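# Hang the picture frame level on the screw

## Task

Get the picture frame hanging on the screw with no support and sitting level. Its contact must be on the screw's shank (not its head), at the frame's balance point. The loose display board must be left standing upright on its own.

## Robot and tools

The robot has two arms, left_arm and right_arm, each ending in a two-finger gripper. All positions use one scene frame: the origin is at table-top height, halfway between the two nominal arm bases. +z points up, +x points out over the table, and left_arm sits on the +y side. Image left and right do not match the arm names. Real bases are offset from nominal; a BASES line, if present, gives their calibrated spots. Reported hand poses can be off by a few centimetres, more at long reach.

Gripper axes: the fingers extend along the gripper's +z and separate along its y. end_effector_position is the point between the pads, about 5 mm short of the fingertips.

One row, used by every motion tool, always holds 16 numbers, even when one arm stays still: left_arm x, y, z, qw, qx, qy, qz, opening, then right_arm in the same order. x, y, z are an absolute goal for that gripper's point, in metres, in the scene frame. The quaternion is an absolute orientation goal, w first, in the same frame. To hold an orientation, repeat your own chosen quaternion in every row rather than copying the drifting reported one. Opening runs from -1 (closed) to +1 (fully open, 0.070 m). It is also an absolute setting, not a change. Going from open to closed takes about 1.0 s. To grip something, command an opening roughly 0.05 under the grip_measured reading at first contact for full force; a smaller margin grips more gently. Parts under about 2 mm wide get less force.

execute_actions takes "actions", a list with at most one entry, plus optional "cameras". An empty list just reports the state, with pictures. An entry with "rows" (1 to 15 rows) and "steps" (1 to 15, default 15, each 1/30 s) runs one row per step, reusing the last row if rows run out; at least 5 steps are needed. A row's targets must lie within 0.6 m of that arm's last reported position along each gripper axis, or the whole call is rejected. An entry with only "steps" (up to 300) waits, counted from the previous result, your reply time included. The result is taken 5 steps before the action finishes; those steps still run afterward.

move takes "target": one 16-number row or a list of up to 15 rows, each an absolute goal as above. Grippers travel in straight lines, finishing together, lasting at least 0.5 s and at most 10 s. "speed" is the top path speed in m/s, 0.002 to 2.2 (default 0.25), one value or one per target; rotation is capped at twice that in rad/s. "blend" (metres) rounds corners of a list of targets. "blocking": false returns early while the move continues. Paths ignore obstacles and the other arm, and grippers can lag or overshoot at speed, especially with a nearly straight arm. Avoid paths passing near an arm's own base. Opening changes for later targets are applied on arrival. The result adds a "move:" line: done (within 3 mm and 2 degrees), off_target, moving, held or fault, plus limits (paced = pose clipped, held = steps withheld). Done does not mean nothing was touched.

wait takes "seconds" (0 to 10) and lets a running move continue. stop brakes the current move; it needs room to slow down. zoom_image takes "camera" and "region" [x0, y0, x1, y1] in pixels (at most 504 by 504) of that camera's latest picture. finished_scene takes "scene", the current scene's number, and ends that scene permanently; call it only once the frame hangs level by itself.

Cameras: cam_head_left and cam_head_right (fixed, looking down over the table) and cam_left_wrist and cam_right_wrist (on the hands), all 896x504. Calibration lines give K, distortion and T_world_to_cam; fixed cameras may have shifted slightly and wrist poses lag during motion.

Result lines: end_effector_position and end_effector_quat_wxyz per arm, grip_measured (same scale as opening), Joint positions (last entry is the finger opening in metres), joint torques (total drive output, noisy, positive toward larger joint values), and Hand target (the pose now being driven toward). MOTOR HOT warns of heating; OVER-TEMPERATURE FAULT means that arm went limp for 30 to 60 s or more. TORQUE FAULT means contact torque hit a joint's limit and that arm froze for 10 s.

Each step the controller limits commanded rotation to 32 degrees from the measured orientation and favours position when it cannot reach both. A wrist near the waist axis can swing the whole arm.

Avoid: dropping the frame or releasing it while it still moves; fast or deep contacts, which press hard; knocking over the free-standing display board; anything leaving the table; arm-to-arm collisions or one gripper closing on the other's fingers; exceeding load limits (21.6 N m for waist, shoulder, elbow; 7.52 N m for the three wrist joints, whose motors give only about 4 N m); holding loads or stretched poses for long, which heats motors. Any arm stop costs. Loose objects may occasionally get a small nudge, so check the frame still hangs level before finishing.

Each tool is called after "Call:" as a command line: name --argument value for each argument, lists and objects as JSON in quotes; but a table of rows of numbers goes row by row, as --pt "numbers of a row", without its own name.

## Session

Call:
execute_actions --actions '[]' --cameras '["all"]'

Call:
zoom_image --camera "cam_head_left" --region '[350, 0, 610, 190]'

Call:
zoom_image --camera "cam_head_right" --region '[330, 0, 590, 190]'

Scene clock: 0.00 s of 4500.00 s.
left_arm: end_effector_position=(+0.4202, +0.3387, +0.3327) grip_measured=+0.98 end_effector_quat_wxyz=(+0.569, -0.093, +0.773, -0.263) | right_arm: end_effector_position=(+0.0592, +0.1070, +0.2848) grip_measured=+0.98 end_effector_quat_wxyz=(-0.315, +0.854, -0.247, -0.332)
Joint positions: left_arm=[0.682 1.54 -1.063 -1.578 0.957 1.346 0.069] | right_arm=[1.098 1.584 -1.251 0.984 0.989 -1.935 0.069]
Joint torques (N m): no reading
Motor temperatures (°C): left_arm=[30 31 32 32 35 29] | right_arm=[29 30 32 34 37 31]
Hand target: left_arm +0.4202, +0.3387, +0.3327; +0.569, -0.093, +0.773, -0.263 | right_arm +0.0592, +0.1070, +0.2848; -0.315, +0.854, -0.247, -0.332
camera_calibration:
cam_left_wrist: T_world_to_cam=[[-0.138711, -0.855812, 0.498343, 0.185923], [-0.79869, -0.200849, -0.567233, 0.592911], [0.585536, -0.476703, -0.655668, 0.255234], [0, 0, 0, 1]] pos_world=[0.349893, 0.399872, 0.411014]
cam_right_wrist: T_world_to_cam=[[0.659904, 0.664249, 0.35114, -0.209496], [0.748492, -0.621906, -0.230199, 0.0814699], [0.0654668, 0.414735, -0.907584, 0.328533], [0, 0, 0, 1]] pos_world=[0.0557595, 0.0535699, 0.390488]

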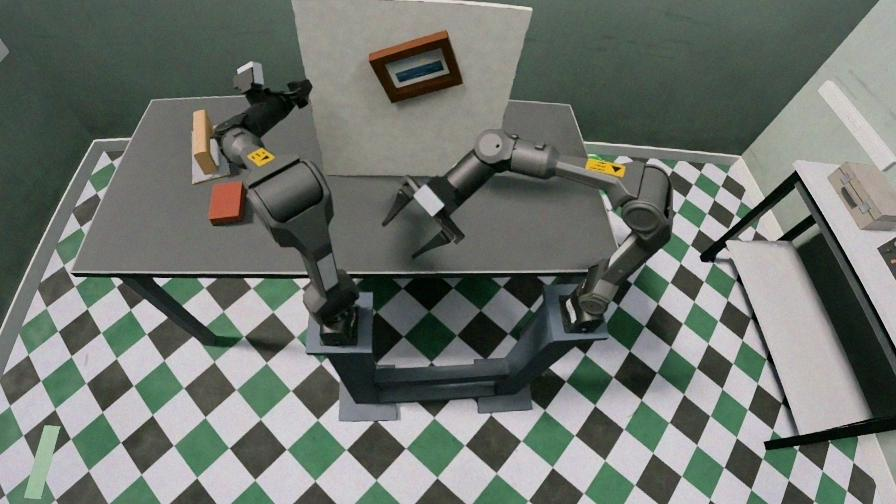

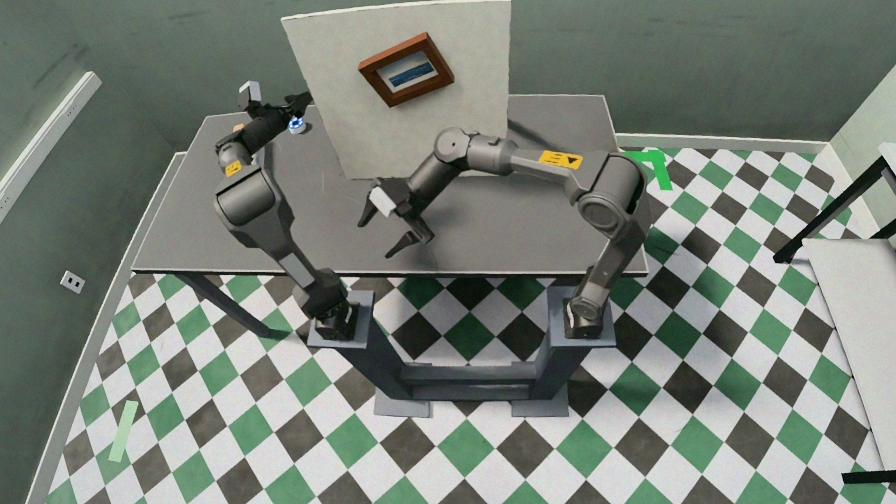

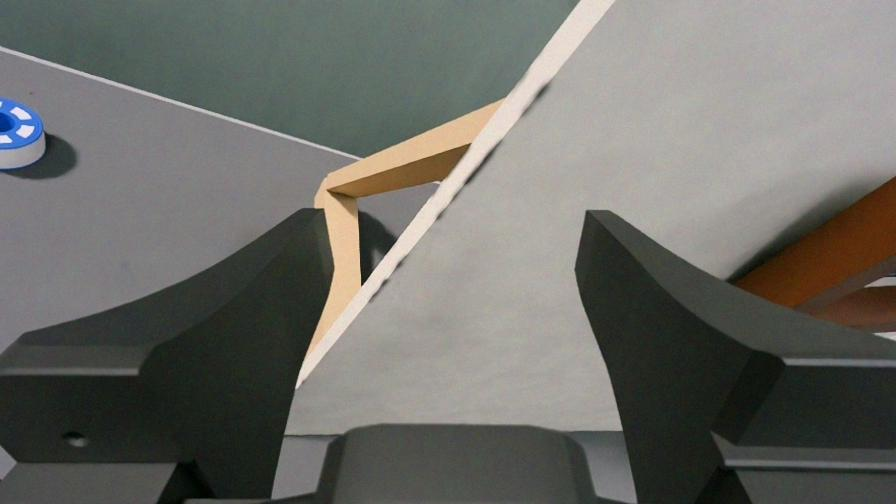

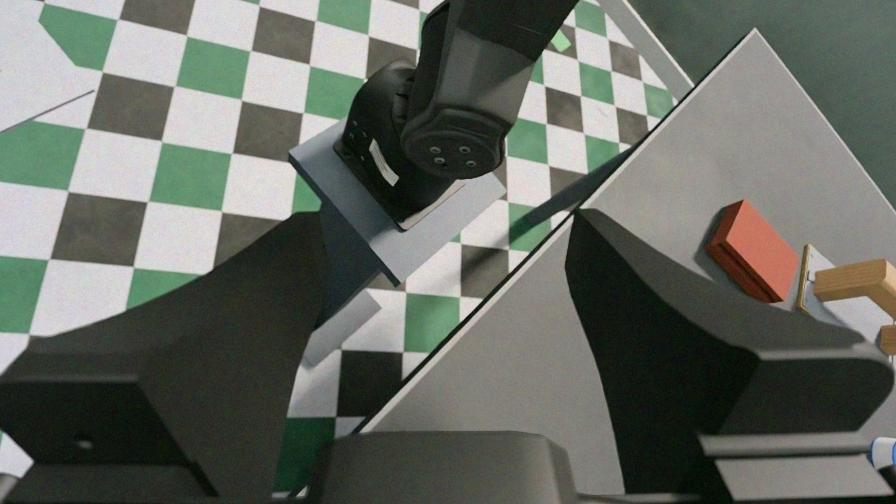

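Scaled by 1.938 from the camera's 896x504 image, which has a finer 1280x720 frame.

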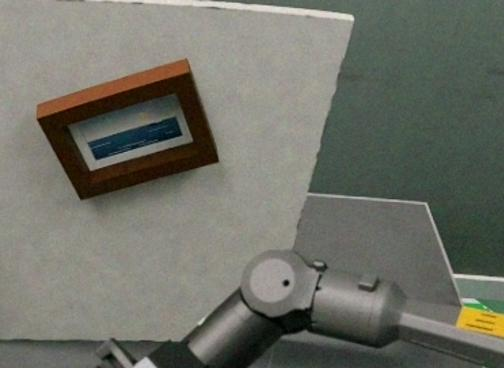

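Scaled by 1.938 from the camera's 896x504 image, which has a finer 1280x720 frame.

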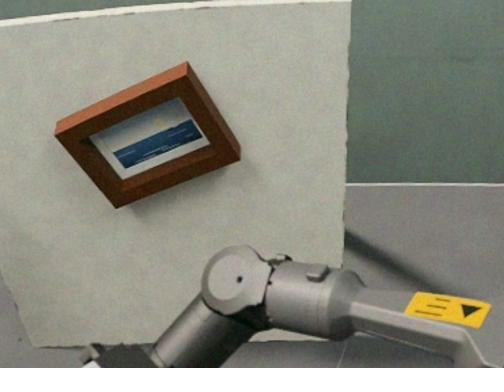

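Call:
move --pt "0.35 0.33 0.42 0.569 -0.093 0.773 -0.263 1 0.0592 0.107 0.2848 -0.315 0.854 -0.247 -0.332 1" --pt "0.33 0.22 0.54 0.54 0.0 0.81 -0.22 1 0.0592 0.107 0.2848 -0.315 0.854 -0.247 -0.332 1" --pt "0.39 0.11 0.54 0.526 0.047 0.83 -0.18 1 0.0592 0.107 0.2848 -0.315 0.854 -0.247 -0.332 1" --speed '[0.2,0.25,0.2]' --blend '[0.03,0.04,0]'

Scene clock: 3.30 s of 4500.00 s.
left_arm: end_effector_position=(+0.3900, +0.1099, +0.5398) grip_measured=+0.98 end_effector_quat_wxyz=(+0.525, +0.047, +0.830, -0.180) | right_arm: end_effector_position=(+0.0590, +0.1070, +0.2848) grip_measured=+0.98 end_effector_quat_wxyz=(-0.315, +0.854, -0.247, -0.332)
Joint positions: left_arm=[-0.24 1.491 -2.051 -0.15 1.049 -0.144 0.069] | right_arm=[1.098 1.584 -1.25 0.986 0.989 -1.937 0.069]
Joint torques (N m): left_arm=[0.47 -5.04 -2.03 -0.25 -1.42 0.09] | right_arm=[-0.41 -6.66 -3.54 0.85 -0.2 -0.07]
Motor temperatures (°C): left_arm=[30 31 32 32 35 29] | right_arm=[29 30 32 34 37 31]
Hand target: left_arm +0.3900, +0.1100, +0.5400; +0.526, +0.047, +0.830, -0.180 | right_arm +0.0592, +0.1070, +0.2848; -0.315, +0.854, -0.247, -0.332
Off the commanded pose: left_arm 0.000 m, 0 deg | right_arm 0.000 m, 0 deg.
Kept back: nothing.
move: done
camera_calibration:
cam_left_wrist: T_world_to_cam=[[-0.251939, -0.939871, 0.230583, 0.0806296], [-0.847698, 0.0993916, -0.521084, 0.601576], [0.466834, -0.326747, -0.821768, 0.419104], [0, 0, 0, 1]] pos_world=[0.334617, 0.152931, 0.639286]
cam_right_wrist: T_world_to_cam=[[0.659721, 0.664408, 0.351185, -0.209379], [0.748731, -0.621255, -0.23118, 0.0818213], [0.0645774, 0.415457, -0.907318, 0.328487], [0, 0, 0, 1]] pos_world=[0.0556568, 0.0534728, 0.390489]

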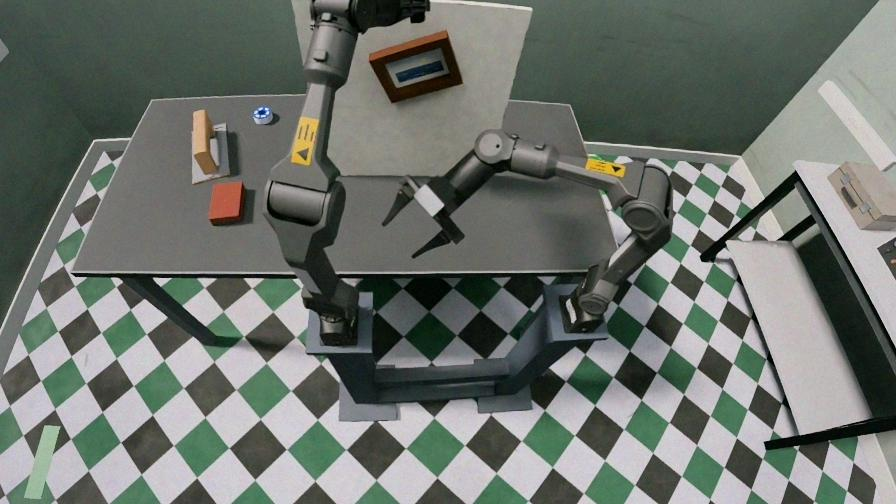

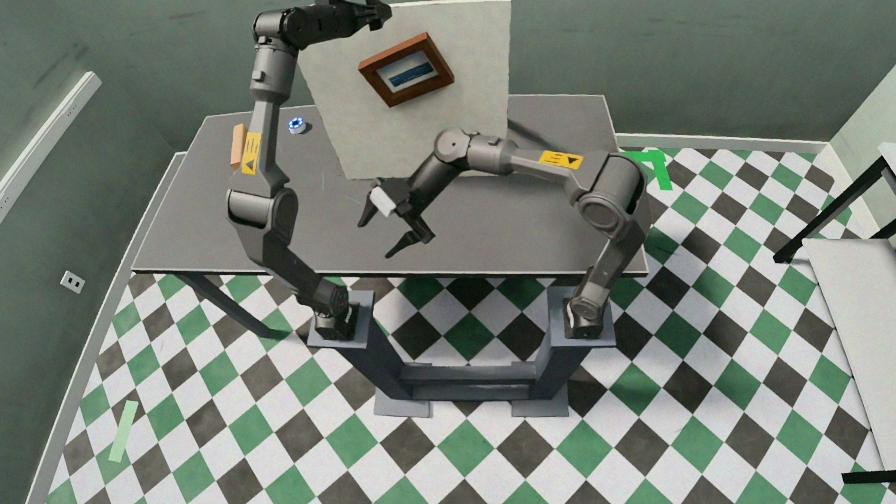

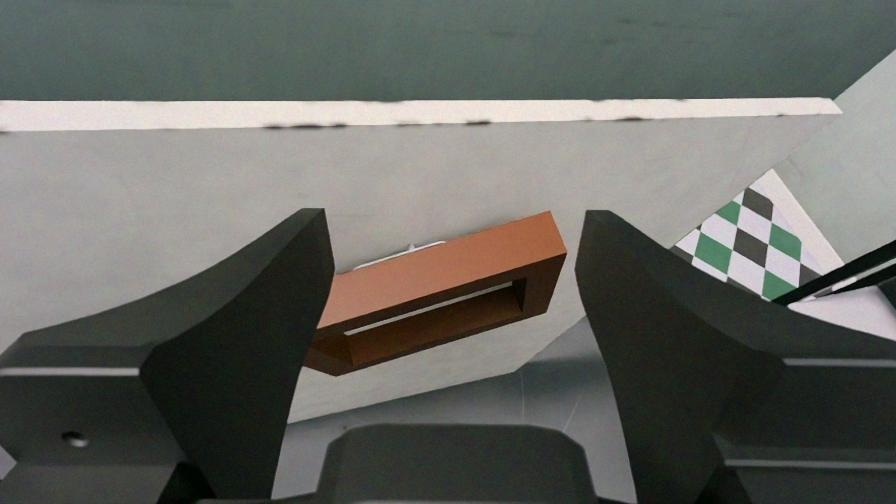

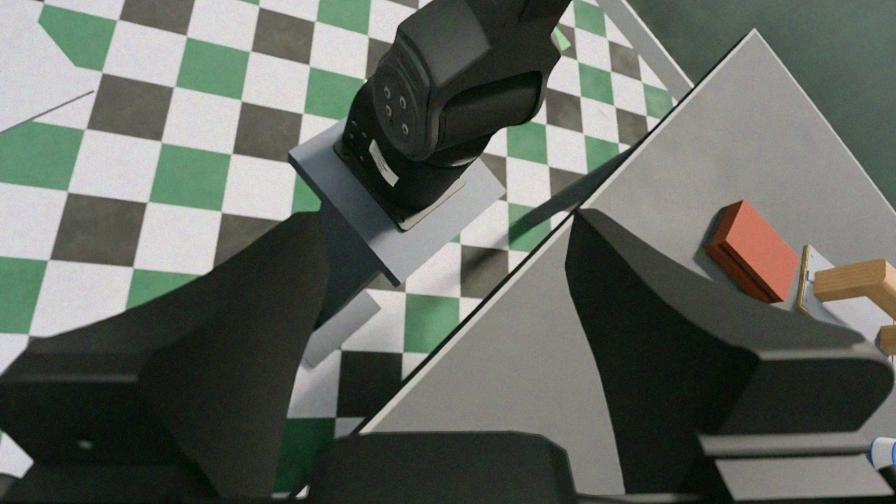

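Call:
zoom_image --camera "cam_left_wrist" --region '[300, 200, 580, 380]'

Call:
zoom_image --camera "cam_left_wrist" --region '[345, 230, 455, 280]'

Scaled by 1.800 from the camera's 896x504 image, which has a finer 1280x720 frame.

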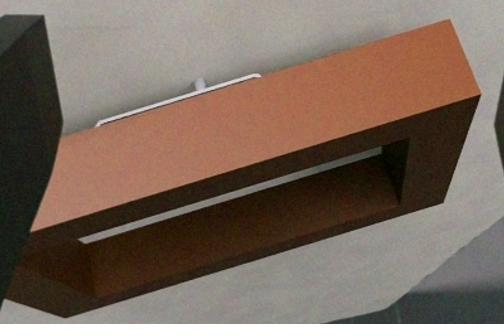

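Scaled by 4.582 from the camera's 896x504 image, which has a finer 1280x720 frame.

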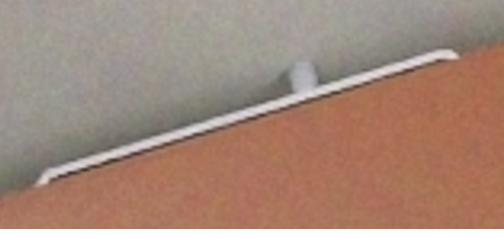

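Call:
move --pt "0.39 0.11 0.54 0.526 0.047 0.83 -0.18 1 0.12 -0.05 0.29 -0.315 0.854 -0.247 -0.332 1" --pt "0.39 0.11 0.54 0.526 0.047 0.83 -0.18 1 0.24 -0.20 0.36 0.5 0.0 0.866 0.0 1" --speed '[0.25,0.5]' --blend '[0.04,0]'

Call:
zoom_image --camera "cam_head_left" --region '[360, 20, 480, 116]'

Call:
zoom_image --camera "cam_head_right" --region '[345, 20, 465, 116]'

Scene clock: 9.77 s of 4500.00 s.
left_arm: end_effector_position=(+0.3902, +0.1099, +0.5396) grip_measured=+0.98 end_effector_quat_wxyz=(+0.525, +0.047, +0.830, -0.180) | right_arm: end_effector_position=(+0.2408, -0.2000, +0.3591) grip_measured=+0.98 end_effector_quat_wxyz=(+0.495, -0.021, +0.868, +0.035)
Joint positions: left_arm=[-0.24 1.491 -2.05 -0.15 1.048 -0.144 0.069] | right_arm=[1.173 0.878 -0.936 -0.926 1.216 1.209 0.069]
Joint torques (N m): left_arm=[0.48 -5.78 -1.68 -0.25 -1.44 0.02] | right_arm=[-0.19 -1.19 -4.37 -0.97 -0.22 -0.11]
Motor temperatures (°C): left_arm=[30 31 32 32 35 29] | right_arm=[29 30 33 34 37 31]
Hand target: left_arm +0.3900, +0.1100, +0.5400; +0.526, +0.047, +0.830, -0.180 | right_arm +0.2408, -0.2002, +0.3598; +0.496, -0.021, +0.867, +0.036
Off the commanded pose: left_arm 0.000 m, 0 deg | right_arm 0.001 m, 5 deg.
joint sent to its limit (right arm) — joint 5 (wrist pitch), upper limit.
Kept back: nothing.
move: off_target (right_arm)
camera_calibration:
cam_left_wrist: T_world_to_cam=[[-0.251799, -0.939889, 0.230665, 0.0806042], [-0.847677, 0.0991942, -0.521157, 0.601626], [0.466949, -0.326756, -0.821699, 0.418811], [0, 0, 0, 1]] pos_world=[0.334717, 0.15293, 0.639086]
cam_right_wrist: T_world_to_cam=[[0.0429925, -0.996748, -0.0681558, -0.184635], [-0.928764, -0.0147342, -0.37038, 0.347382], [0.368171, 0.0792242, -0.926377, 0.378187], [0, 0, 0, 1]] pos_world=[0.191336, -0.208878, 0.466423]

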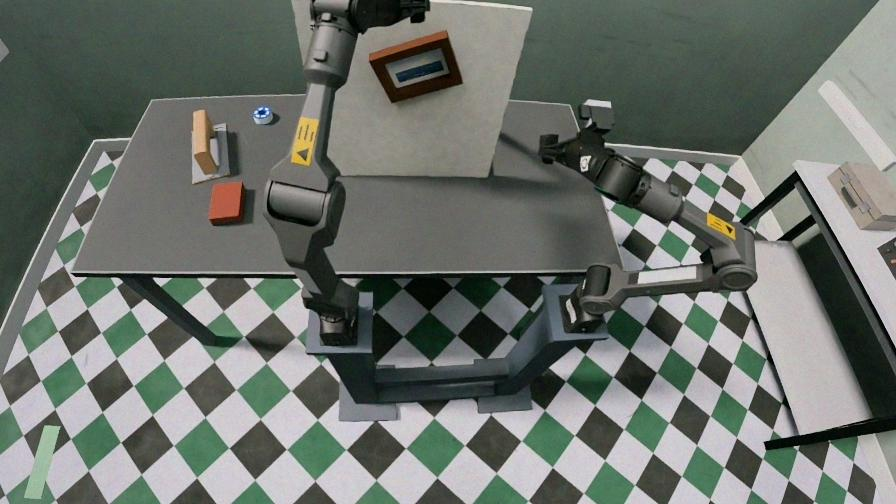

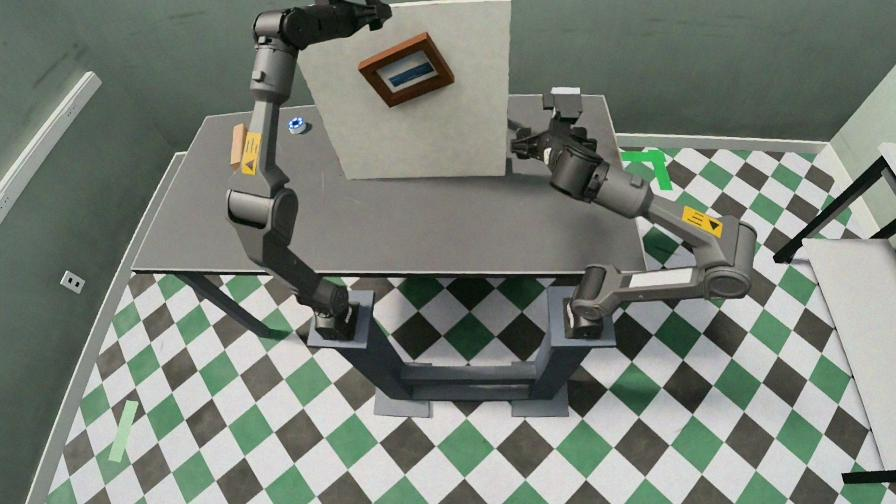

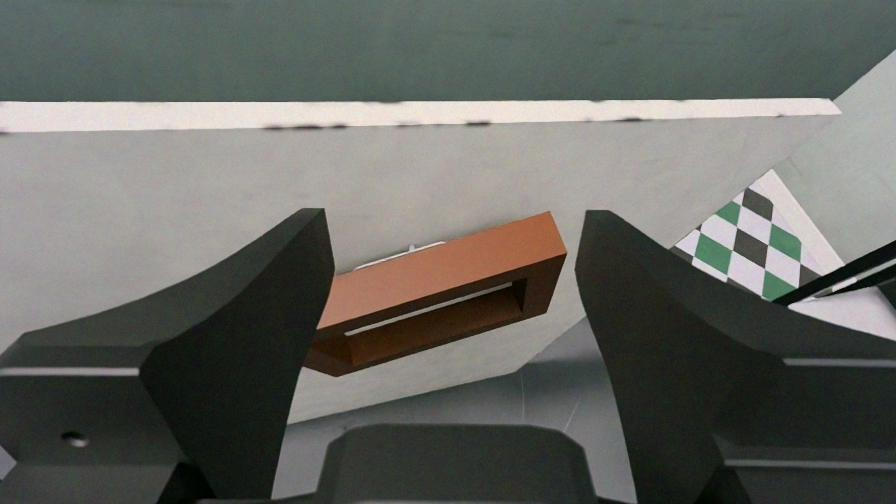

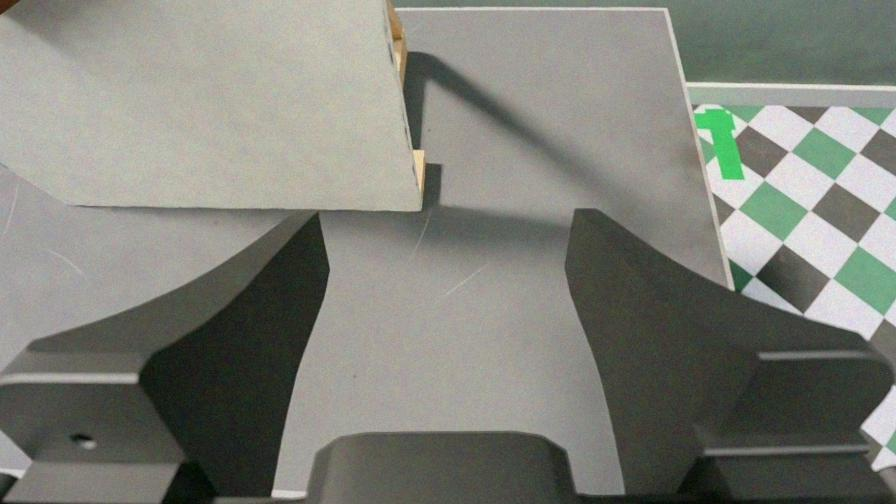

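Scaled by 4.200 from the camera's 896x504 image, which has a finer 1280x720 frame.

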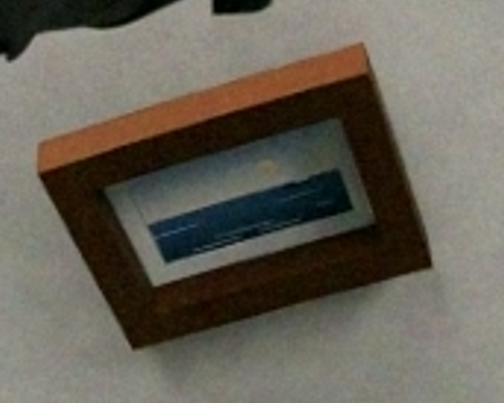

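Scaled by 4.200 from the camera's 896x504 image, which has a finer 1280x720 frame.

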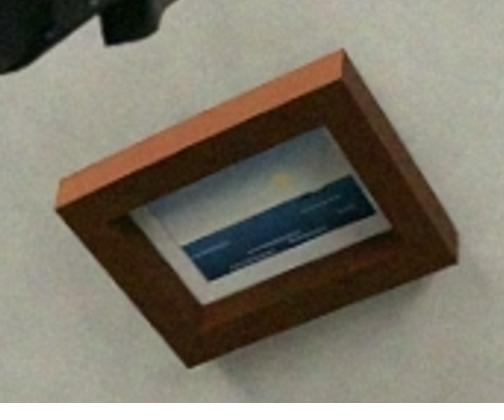

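Call:
move --pt "0.39 0.11 0.54 0.526 0.047 0.83 -0.18 1 0.25 -0.03 0.33 0.3929 -0.5879 0.3929 -0.5879 1" --pt "0.39 0.11 0.54 0.526 0.047 0.83 -0.18 1 0.33 0.053 0.32 0.3929 -0.5879 0.3929 -0.5879 1" --speed '[0.5,0.2]'

Scene clock: 15.47 s of 4500.00 s.
left_arm: end_effector_position=(+0.3902, +0.1099, +0.5396) grip_measured=+0.98 end_effector_quat_wxyz=(+0.525, +0.047, +0.830, -0.180) | right_arm: end_effector_position=(+0.3304, +0.0532, +0.3203) grip_measured=+0.98 end_effector_quat_wxyz=(-0.409, +0.621, -0.376, +0.553)
Joint positions: left_arm=[-0.24 1.491 -2.05 -0.15 1.048 -0.144 0.069] | right_arm=[1.312 1.867 -1.292 -1.703 1.216 0.112 0.069]
Joint torques (N m): left_arm=[0.41 -5.97 -1.95 -0.25 -1.4 0.02] | right_arm=[0.47 -8.64 -3.28 -0.86 0.31 0.29]
Motor temperatures (°C): left_arm=[30 31 32 32 35 29] | right_arm=[29 30 33 34 37 31]
Hand target: left_arm +0.3900, +0.1100, +0.5400; +0.526, +0.047, +0.830, -0.180 | right_arm +0.3303, +0.0529, +0.3201; -0.408, +0.621, -0.376, +0.553
Off the commanded pose: left_arm 0.000 m, 0 deg | right_arm 0.001 m, 6 deg.
joint sent to its limit (right arm) — joint 5 (wrist pitch), upper limit.
Kept back: nothing.
move: off_target (right_arm)
camera_calibration:
cam_left_wrist: T_world_to_cam=[[-0.251799, -0.939889, 0.230665, 0.0806042], [-0.847677, 0.0991942, -0.521157, 0.601626], [0.466949, -0.326756, -0.821699, 0.418811], [0, 0, 0, 1]] pos_world=[0.334717, 0.15293, 0.639086]
cam_right_wrist: T_world_to_cam=[[0.00908969, 0.346691, 0.937935, -0.321194], [-0.524318, -0.797041, 0.299694, 0.113319], [0.851474, -0.4945, 0.174532, -0.192568], [0, 0, 0, 1]] pos_world=[0.226301, 0.10645, 0.300907]

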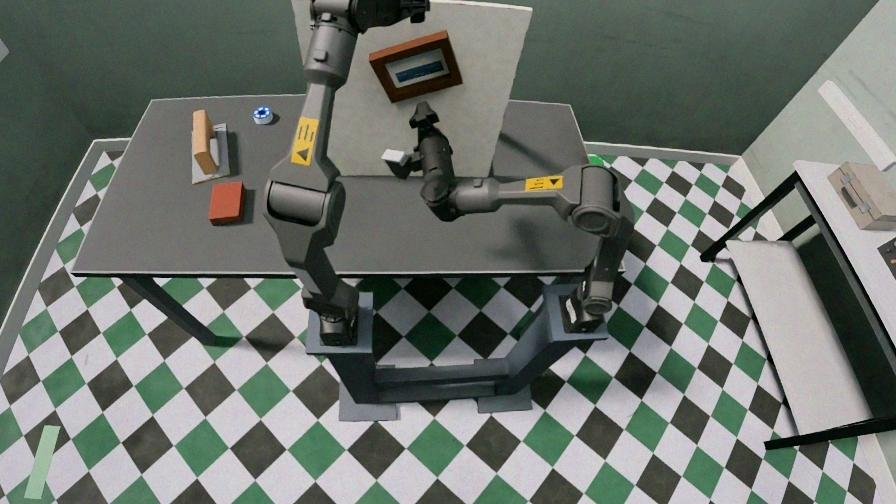

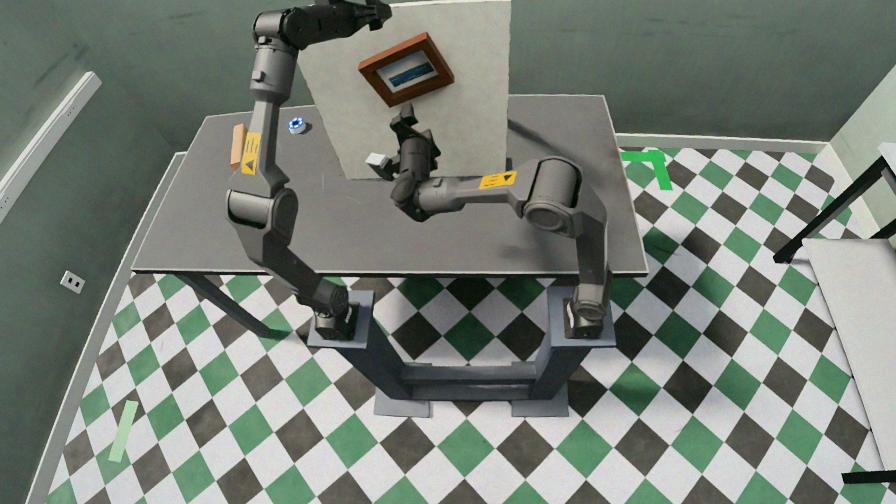

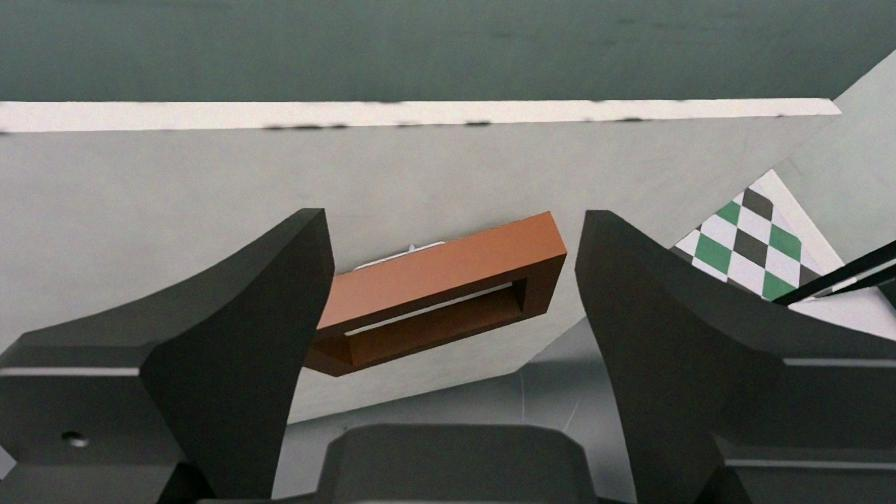

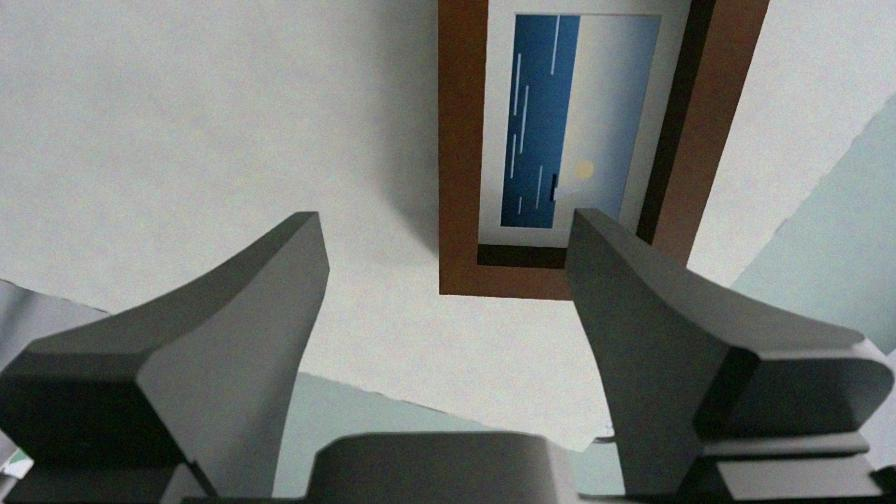

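Call:
move --pt "0.39 0.11 0.54 0.526 0.047 0.83 -0.18 1 0.375 0.054 0.325 0.3929 -0.5879 0.3929 -0.5879 1" --speed '[0.15]' --cameras '["cam_right_wrist"]'

Scene clock: 16.97 s of 4500.00 s.
left_arm: end_effector_position=(+0.3902, +0.1099, +0.5396) grip_measured=+0.98 end_effector_quat_wxyz=(+0.525, +0.047, +0.830, -0.180) | right_arm: end_effector_position=(+0.3758, +0.0538, +0.3250) grip_measured=+0.98 end_effector_quat_wxyz=(-0.395, +0.593, -0.391, +0.583)
Joint positions: left_arm=[-0.24 1.491 -2.05 -0.15 1.048 -0.144 0.069] | right_arm=[1.214 1.978 -1.443 -1.739 1.216 0.084 0.069]
Joint torques (N m): left_arm=[0.41 -5.83 -1.85 -0.25 -1.41 0.04] | right_arm=[0.68 -9.37 -3.34 -0.97 0.42 0.17]
Motor temperatures (°C): left_arm=[30 31 32 32 35 29] | right_arm=[29 30 33 34 37 31]
Hand target: left_arm +0.3900, +0.1100, +0.5400; +0.526, +0.047, +0.830, -0.180 | right_arm +0.3752, +0.0540, +0.3251; -0.395, +0.593, -0.391, +0.583
Off the commanded pose: left_arm 0.000 m, 0 deg | right_arm 0.001 m, 1 deg.
joint read past its limit (right arm) — joint 4 (forearm roll), lower limit.
joint sent to its limit (right arm) — joint 4 (forearm roll), lower limit; joint 5 (wrist pitch), upper limit.
Kept back: nothing.
move: done
camera_calibration:
cam_right_wrist: T_world_to_cam=[[-0.00582098, 0.346112, 0.938175, -0.320739], [-0.599572, -0.752055, 0.273728, 0.170442], [0.8003, -0.56091, 0.211897, -0.221103], [0, 0, 0, 1]] pos_world=[0.277274, 0.115174, 0.301105]
Images, in order (width x height): cam_right_wrist 896x504.

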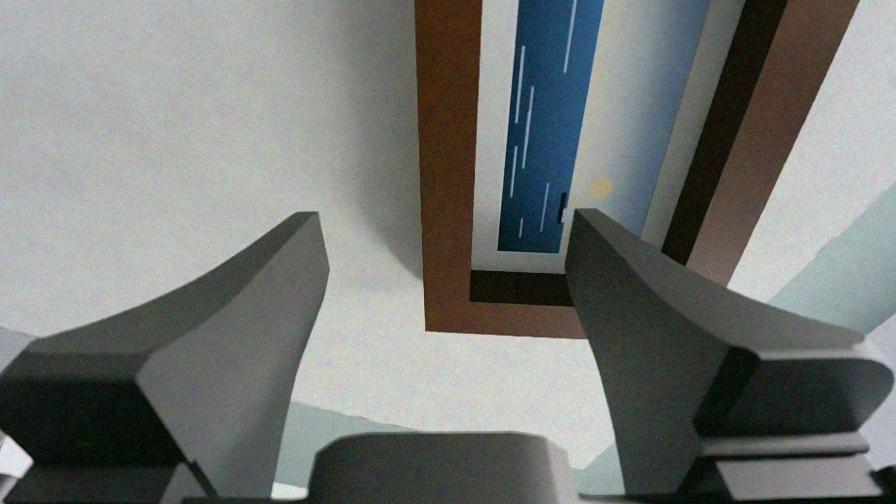

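Call:
move --pt "0.39 0.11 0.54 0.526 0.047 0.83 -0.18 1 0.41 0.055 0.3255 0.395 -0.593 0.391 -0.583 1" --pt "0.39 0.11 0.54 0.526 0.047 0.83 -0.18 1 0.430 0.055 0.3255 0.395 -0.593 0.391 -0.583 1" --speed '[0.12,0.05]' --cameras '["cam_right_wrist","cam_left_wrist"]'

Scene clock: 18.47 s of 4500.00 s.
left_arm: end_effector_position=(+0.3902, +0.1099, +0.5396) grip_measured=+0.98 end_effector_quat_wxyz=(+0.525, +0.047, +0.830, -0.180) | right_arm: end_effector_position=(+0.4304, +0.0549, +0.3256) grip_measured=+0.98 end_effector_quat_wxyz=(-0.388, +0.596, -0.398, +0.579)
Joint positions: left_arm=[-0.24 1.491 -2.05 -0.15 1.048 -0.144 0.069] | right_arm=[1.093 2.064 -1.605 -1.739 1.094 0.013 0.069]
Joint torques (N m): left_arm=[0.53 -5.77 -1.88 -0.25 -1.39 0.03] | right_arm=[0.71 -9.24 -3.81 -1 0.39 0.16]
Motor temperatures (°C): left_arm=[30 31 32 32 35 29] | right_arm=[29 30 33 34 37 31]
Hand target: left_arm +0.3900, +0.1100, +0.5400; +0.526, +0.047, +0.830, -0.180 | right_arm +0.4300, +0.0551, +0.3256; -0.388, +0.596, -0.398, +0.579
Off the commanded pose: left_arm 0.000 m, 0 deg | right_arm 0.000 m, 1 deg.
joint sent to its limit (right arm) — joint 4 (forearm roll), lower limit.
Kept back: nothing.
move: done
camera_calibration:
cam_left_wrist: T_world_to_cam=[[-0.251799, -0.939889, 0.230665, 0.0806042], [-0.847677, 0.0991942, -0.521157, 0.601626], [0.466949, -0.326756, -0.821699, 0.418811], [0, 0, 0, 1]] pos_world=[0.334717, 0.15293, 0.639086]
cam_right_wrist: T_world_to_cam=[[0.015366, 0.346198, 0.938036, -0.330486], [-0.601487, -0.746218, 0.285258, 0.200714], [0.798735, -0.568599, 0.196767, -0.258242], [0, 0, 0, 1]] pos_world=[0.332072, 0.117354, 0.303566]
Images, in order (width x height): cam_left_wrist 896x504, cam_right_wrist 896x504.

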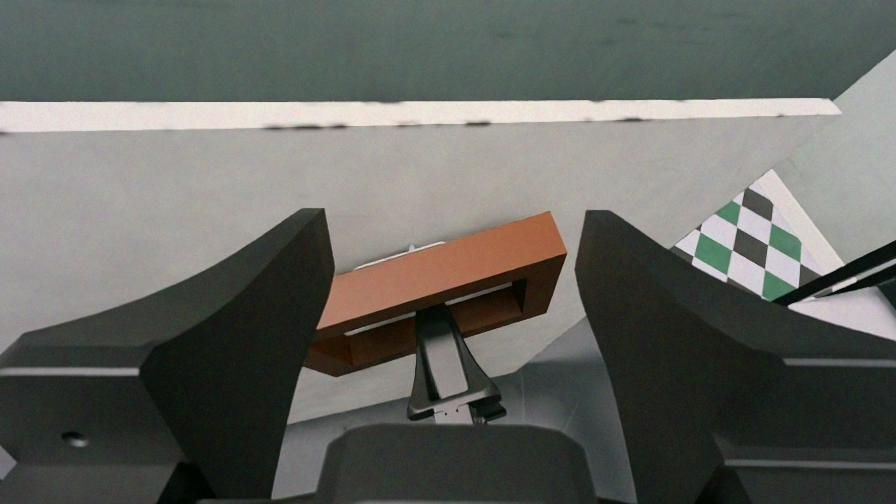

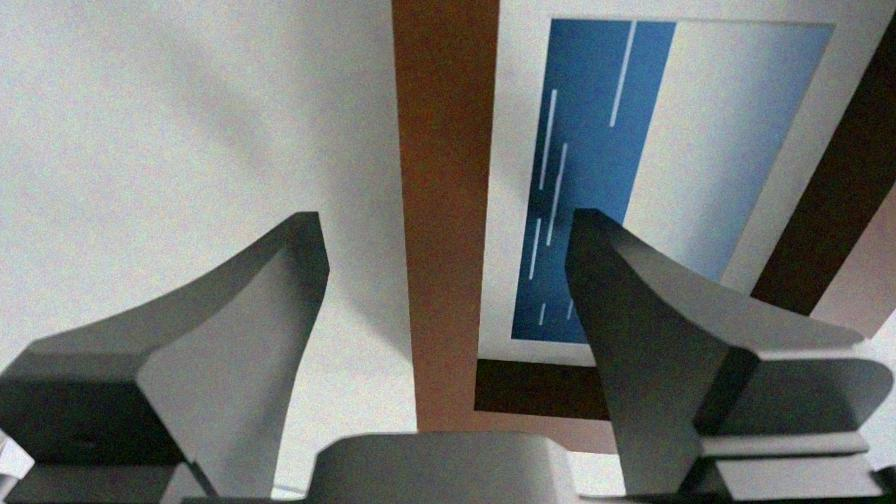

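Call:
move --pt "0.39 0.11 0.54 0.526 0.047 0.83 -0.18 1 0.430 0.055 0.3255 0.388 -0.596 0.398 -0.579 -0.2" --speed '[0.05]' --cameras '["cam_right_wrist"]'

Call:
zoom_image --camera "cam_right_wrist" --region '[370, 150, 530, 300]'

Scene clock: 19.77 s of 4500.00 s.
left_arm: end_effector_position=(+0.3902, +0.1099, +0.5396) grip_measured=+0.98 end_effector_quat_wxyz=(+0.525, +0.047, +0.830, -0.180) | right_arm: end_effector_position=(+0.4301, +0.0553, +0.3253) grip_measured=-0.20 end_effector_quat_wxyz=(-0.388, +0.596, -0.398, +0.579)
Joint positions: left_arm=[-0.24 1.491 -2.05 -0.15 1.048 -0.144 0.069] | right_arm=[1.094 2.064 -1.604 -1.739 1.094 0.014 0.028]
Joint torques (N m): left_arm=[0.36 -5.86 -1.88 -0.27 -1.39 0.04] | right_arm=[0.42 -10.3 -3.49 -0.86 0.41 0.35]
Motor temperatures (°C): left_arm=[30 31 32 31 35 29] | right_arm=[29 30 33 34 37 31]
Hand target: left_arm +0.3900, +0.1100, +0.5400; +0.526, +0.047, +0.830, -0.180 | right_arm +0.4300, +0.0550, +0.3255; -0.388, +0.596, -0.398, +0.579
Off the commanded pose: left_arm 0.000 m, 0 deg | right_arm 0.000 m, 0 deg.
Kept back: nothing.
move: done
camera_calibration:
cam_right_wrist: T_world_to_cam=[[0.0154838, 0.346152, 0.93805, -0.330306], [-0.60069, -0.746773, 0.285484, 0.200444], [0.799332, -0.567898, 0.196367, -0.257909], [0, 0, 0, 1]] pos_world=[0.331674, 0.117556, 0.303265]
Images, in order (width x height): cam_right_wrist 896x504.

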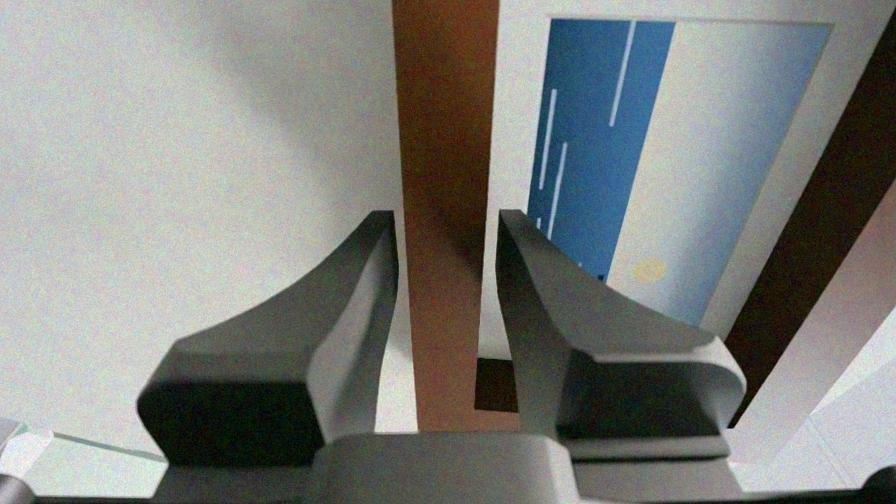

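Scaled by 3.150 from the camera's 896x504 image, which has a finer 1280x720 frame.

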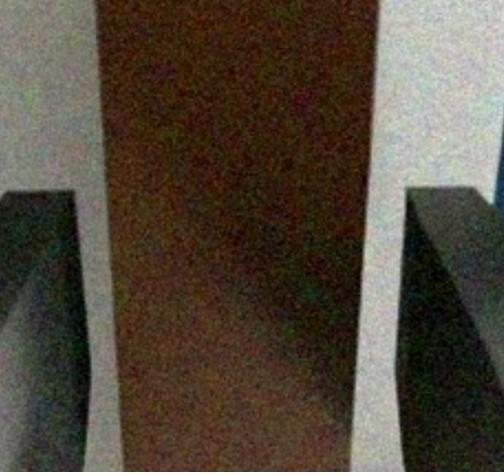

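Call:
move --pt "0.39 0.11 0.54 0.526 0.047 0.83 -0.18 1 0.430 0.055 0.3253 0.388 -0.596 0.398 -0.579 -0.47" --pt "0.39 0.11 0.54 0.526 0.047 0.83 -0.18 1 0.430 0.055 0.3335 0.388 -0.596 0.398 -0.579 -0.5" --speed '[0.02]' --cameras '["cam_right_wrist","cam_left_wrist"]'

Call:
zoom_image --camera "cam_left_wrist" --region '[345, 220, 455, 280]'

speed must be one number or one for each of the 2 targets, got a list of 1; nothing of the call was run

This scene's latest camera images include none from cam_left_wrist. They are from: cam_right_wrist. cam_left_wrist's image comes with the result of a call that names it in "cameras".

Call:
move --pt "0.39 0.11 0.54 0.526 0.047 0.83 -0.18 1 0.430 0.055 0.3253 0.388 -0.596 0.398 -0.579 -0.47" --pt "0.39 0.11 0.54 0.526 0.047 0.83 -0.18 1 0.430 0.055 0.3335 0.388 -0.596 0.398 -0.579 -0.5" --speed 0.02 --cameras '["cam_right_wrist","cam_left_wrist"]'

Call:
zoom_image --camera "cam_left_wrist" --region '[345, 220, 455, 280]'

Scene clock: 24.03 s of 4500.00 s.
left_arm: end_effector_position=(+0.3902, +0.1099, +0.5396) grip_measured=+0.98 end_effector_quat_wxyz=(+0.525, +0.047, +0.830, -0.180) | right_arm: end_effector_position=(+0.4300, +0.0551, +0.3332) grip_measured=-0.43 end_effector_quat_wxyz=(-0.388, +0.597, -0.398, +0.579)
Joint positions: left_arm=[-0.24 1.491 -2.05 -0.15 1.048 -0.144 0.069] | right_arm=[1.094 2.055 -1.623 -1.725 1.09 -0.018 0.02]
Joint torques (N m): left_arm=[0.44 -5.83 -1.98 -0.25 -1.35 0.04] | right_arm=[-1.75 -11.75 -5.42 -1.44 0.67 0.53]
Motor temperatures (°C): left_arm=[30 31 32 31 35 29] | right_arm=[29 31 33 34 37 31]
Hand target: left_arm +0.3900, +0.1100, +0.5400; +0.526, +0.047, +0.830, -0.180 | right_arm +0.4300, +0.0550, +0.3335; -0.388, +0.596, -0.398, +0.579
Off the commanded pose: left_arm 0.000 m, 0 deg | right_arm 0.000 m, 0 deg.
Kept back: nothing.
move: done
camera_calibration:
cam_left_wrist: T_world_to_cam=[[-0.251799, -0.939889, 0.230665, 0.0806042], [-0.847677, 0.0991942, -0.521157, 0.601626], [0.466949, -0.326756, -0.821699, 0.418811], [0, 0, 0, 1]] pos_world=[0.334717, 0.15293, 0.639086]
cam_right_wrist: T_world_to_cam=[[0.0159638, 0.346994, 0.937731, -0.337807], [-0.600943, -0.746233, 0.286363, 0.197786], [0.799132, -0.568095, 0.196611, -0.25956], [0, 0, 0, 1]] pos_world=[0.331674, 0.117356, 0.311167]
Images, in order (width x height): cam_left_wrist 896x504, cam_right_wrist 896x504.

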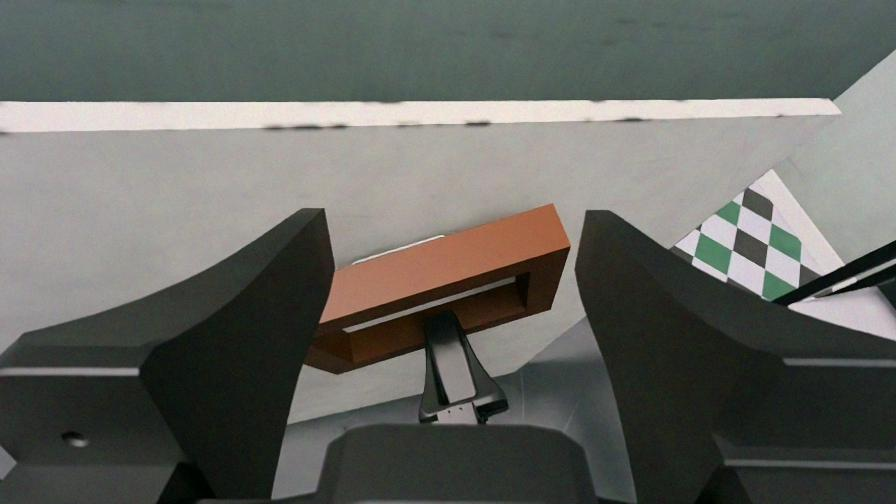

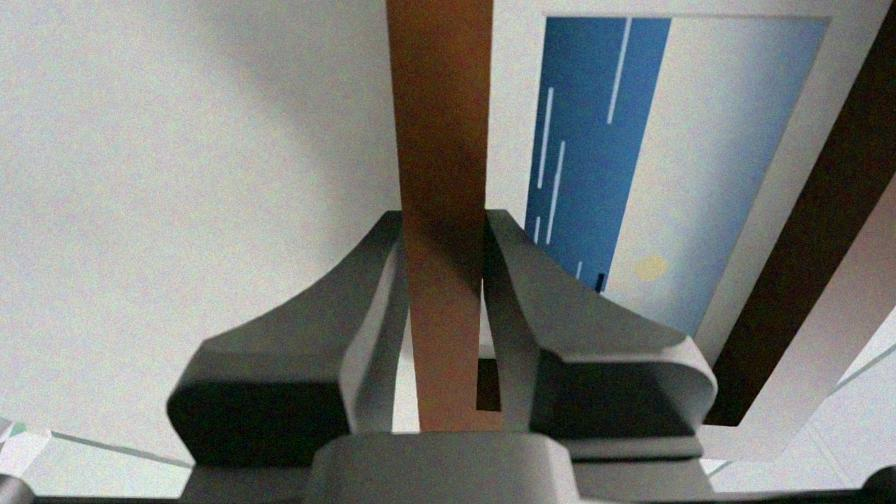

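Scaled by 4.582 from the camera's 896x504 image, which has a finer 1280x720 frame.

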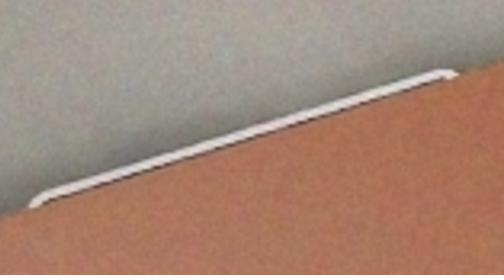

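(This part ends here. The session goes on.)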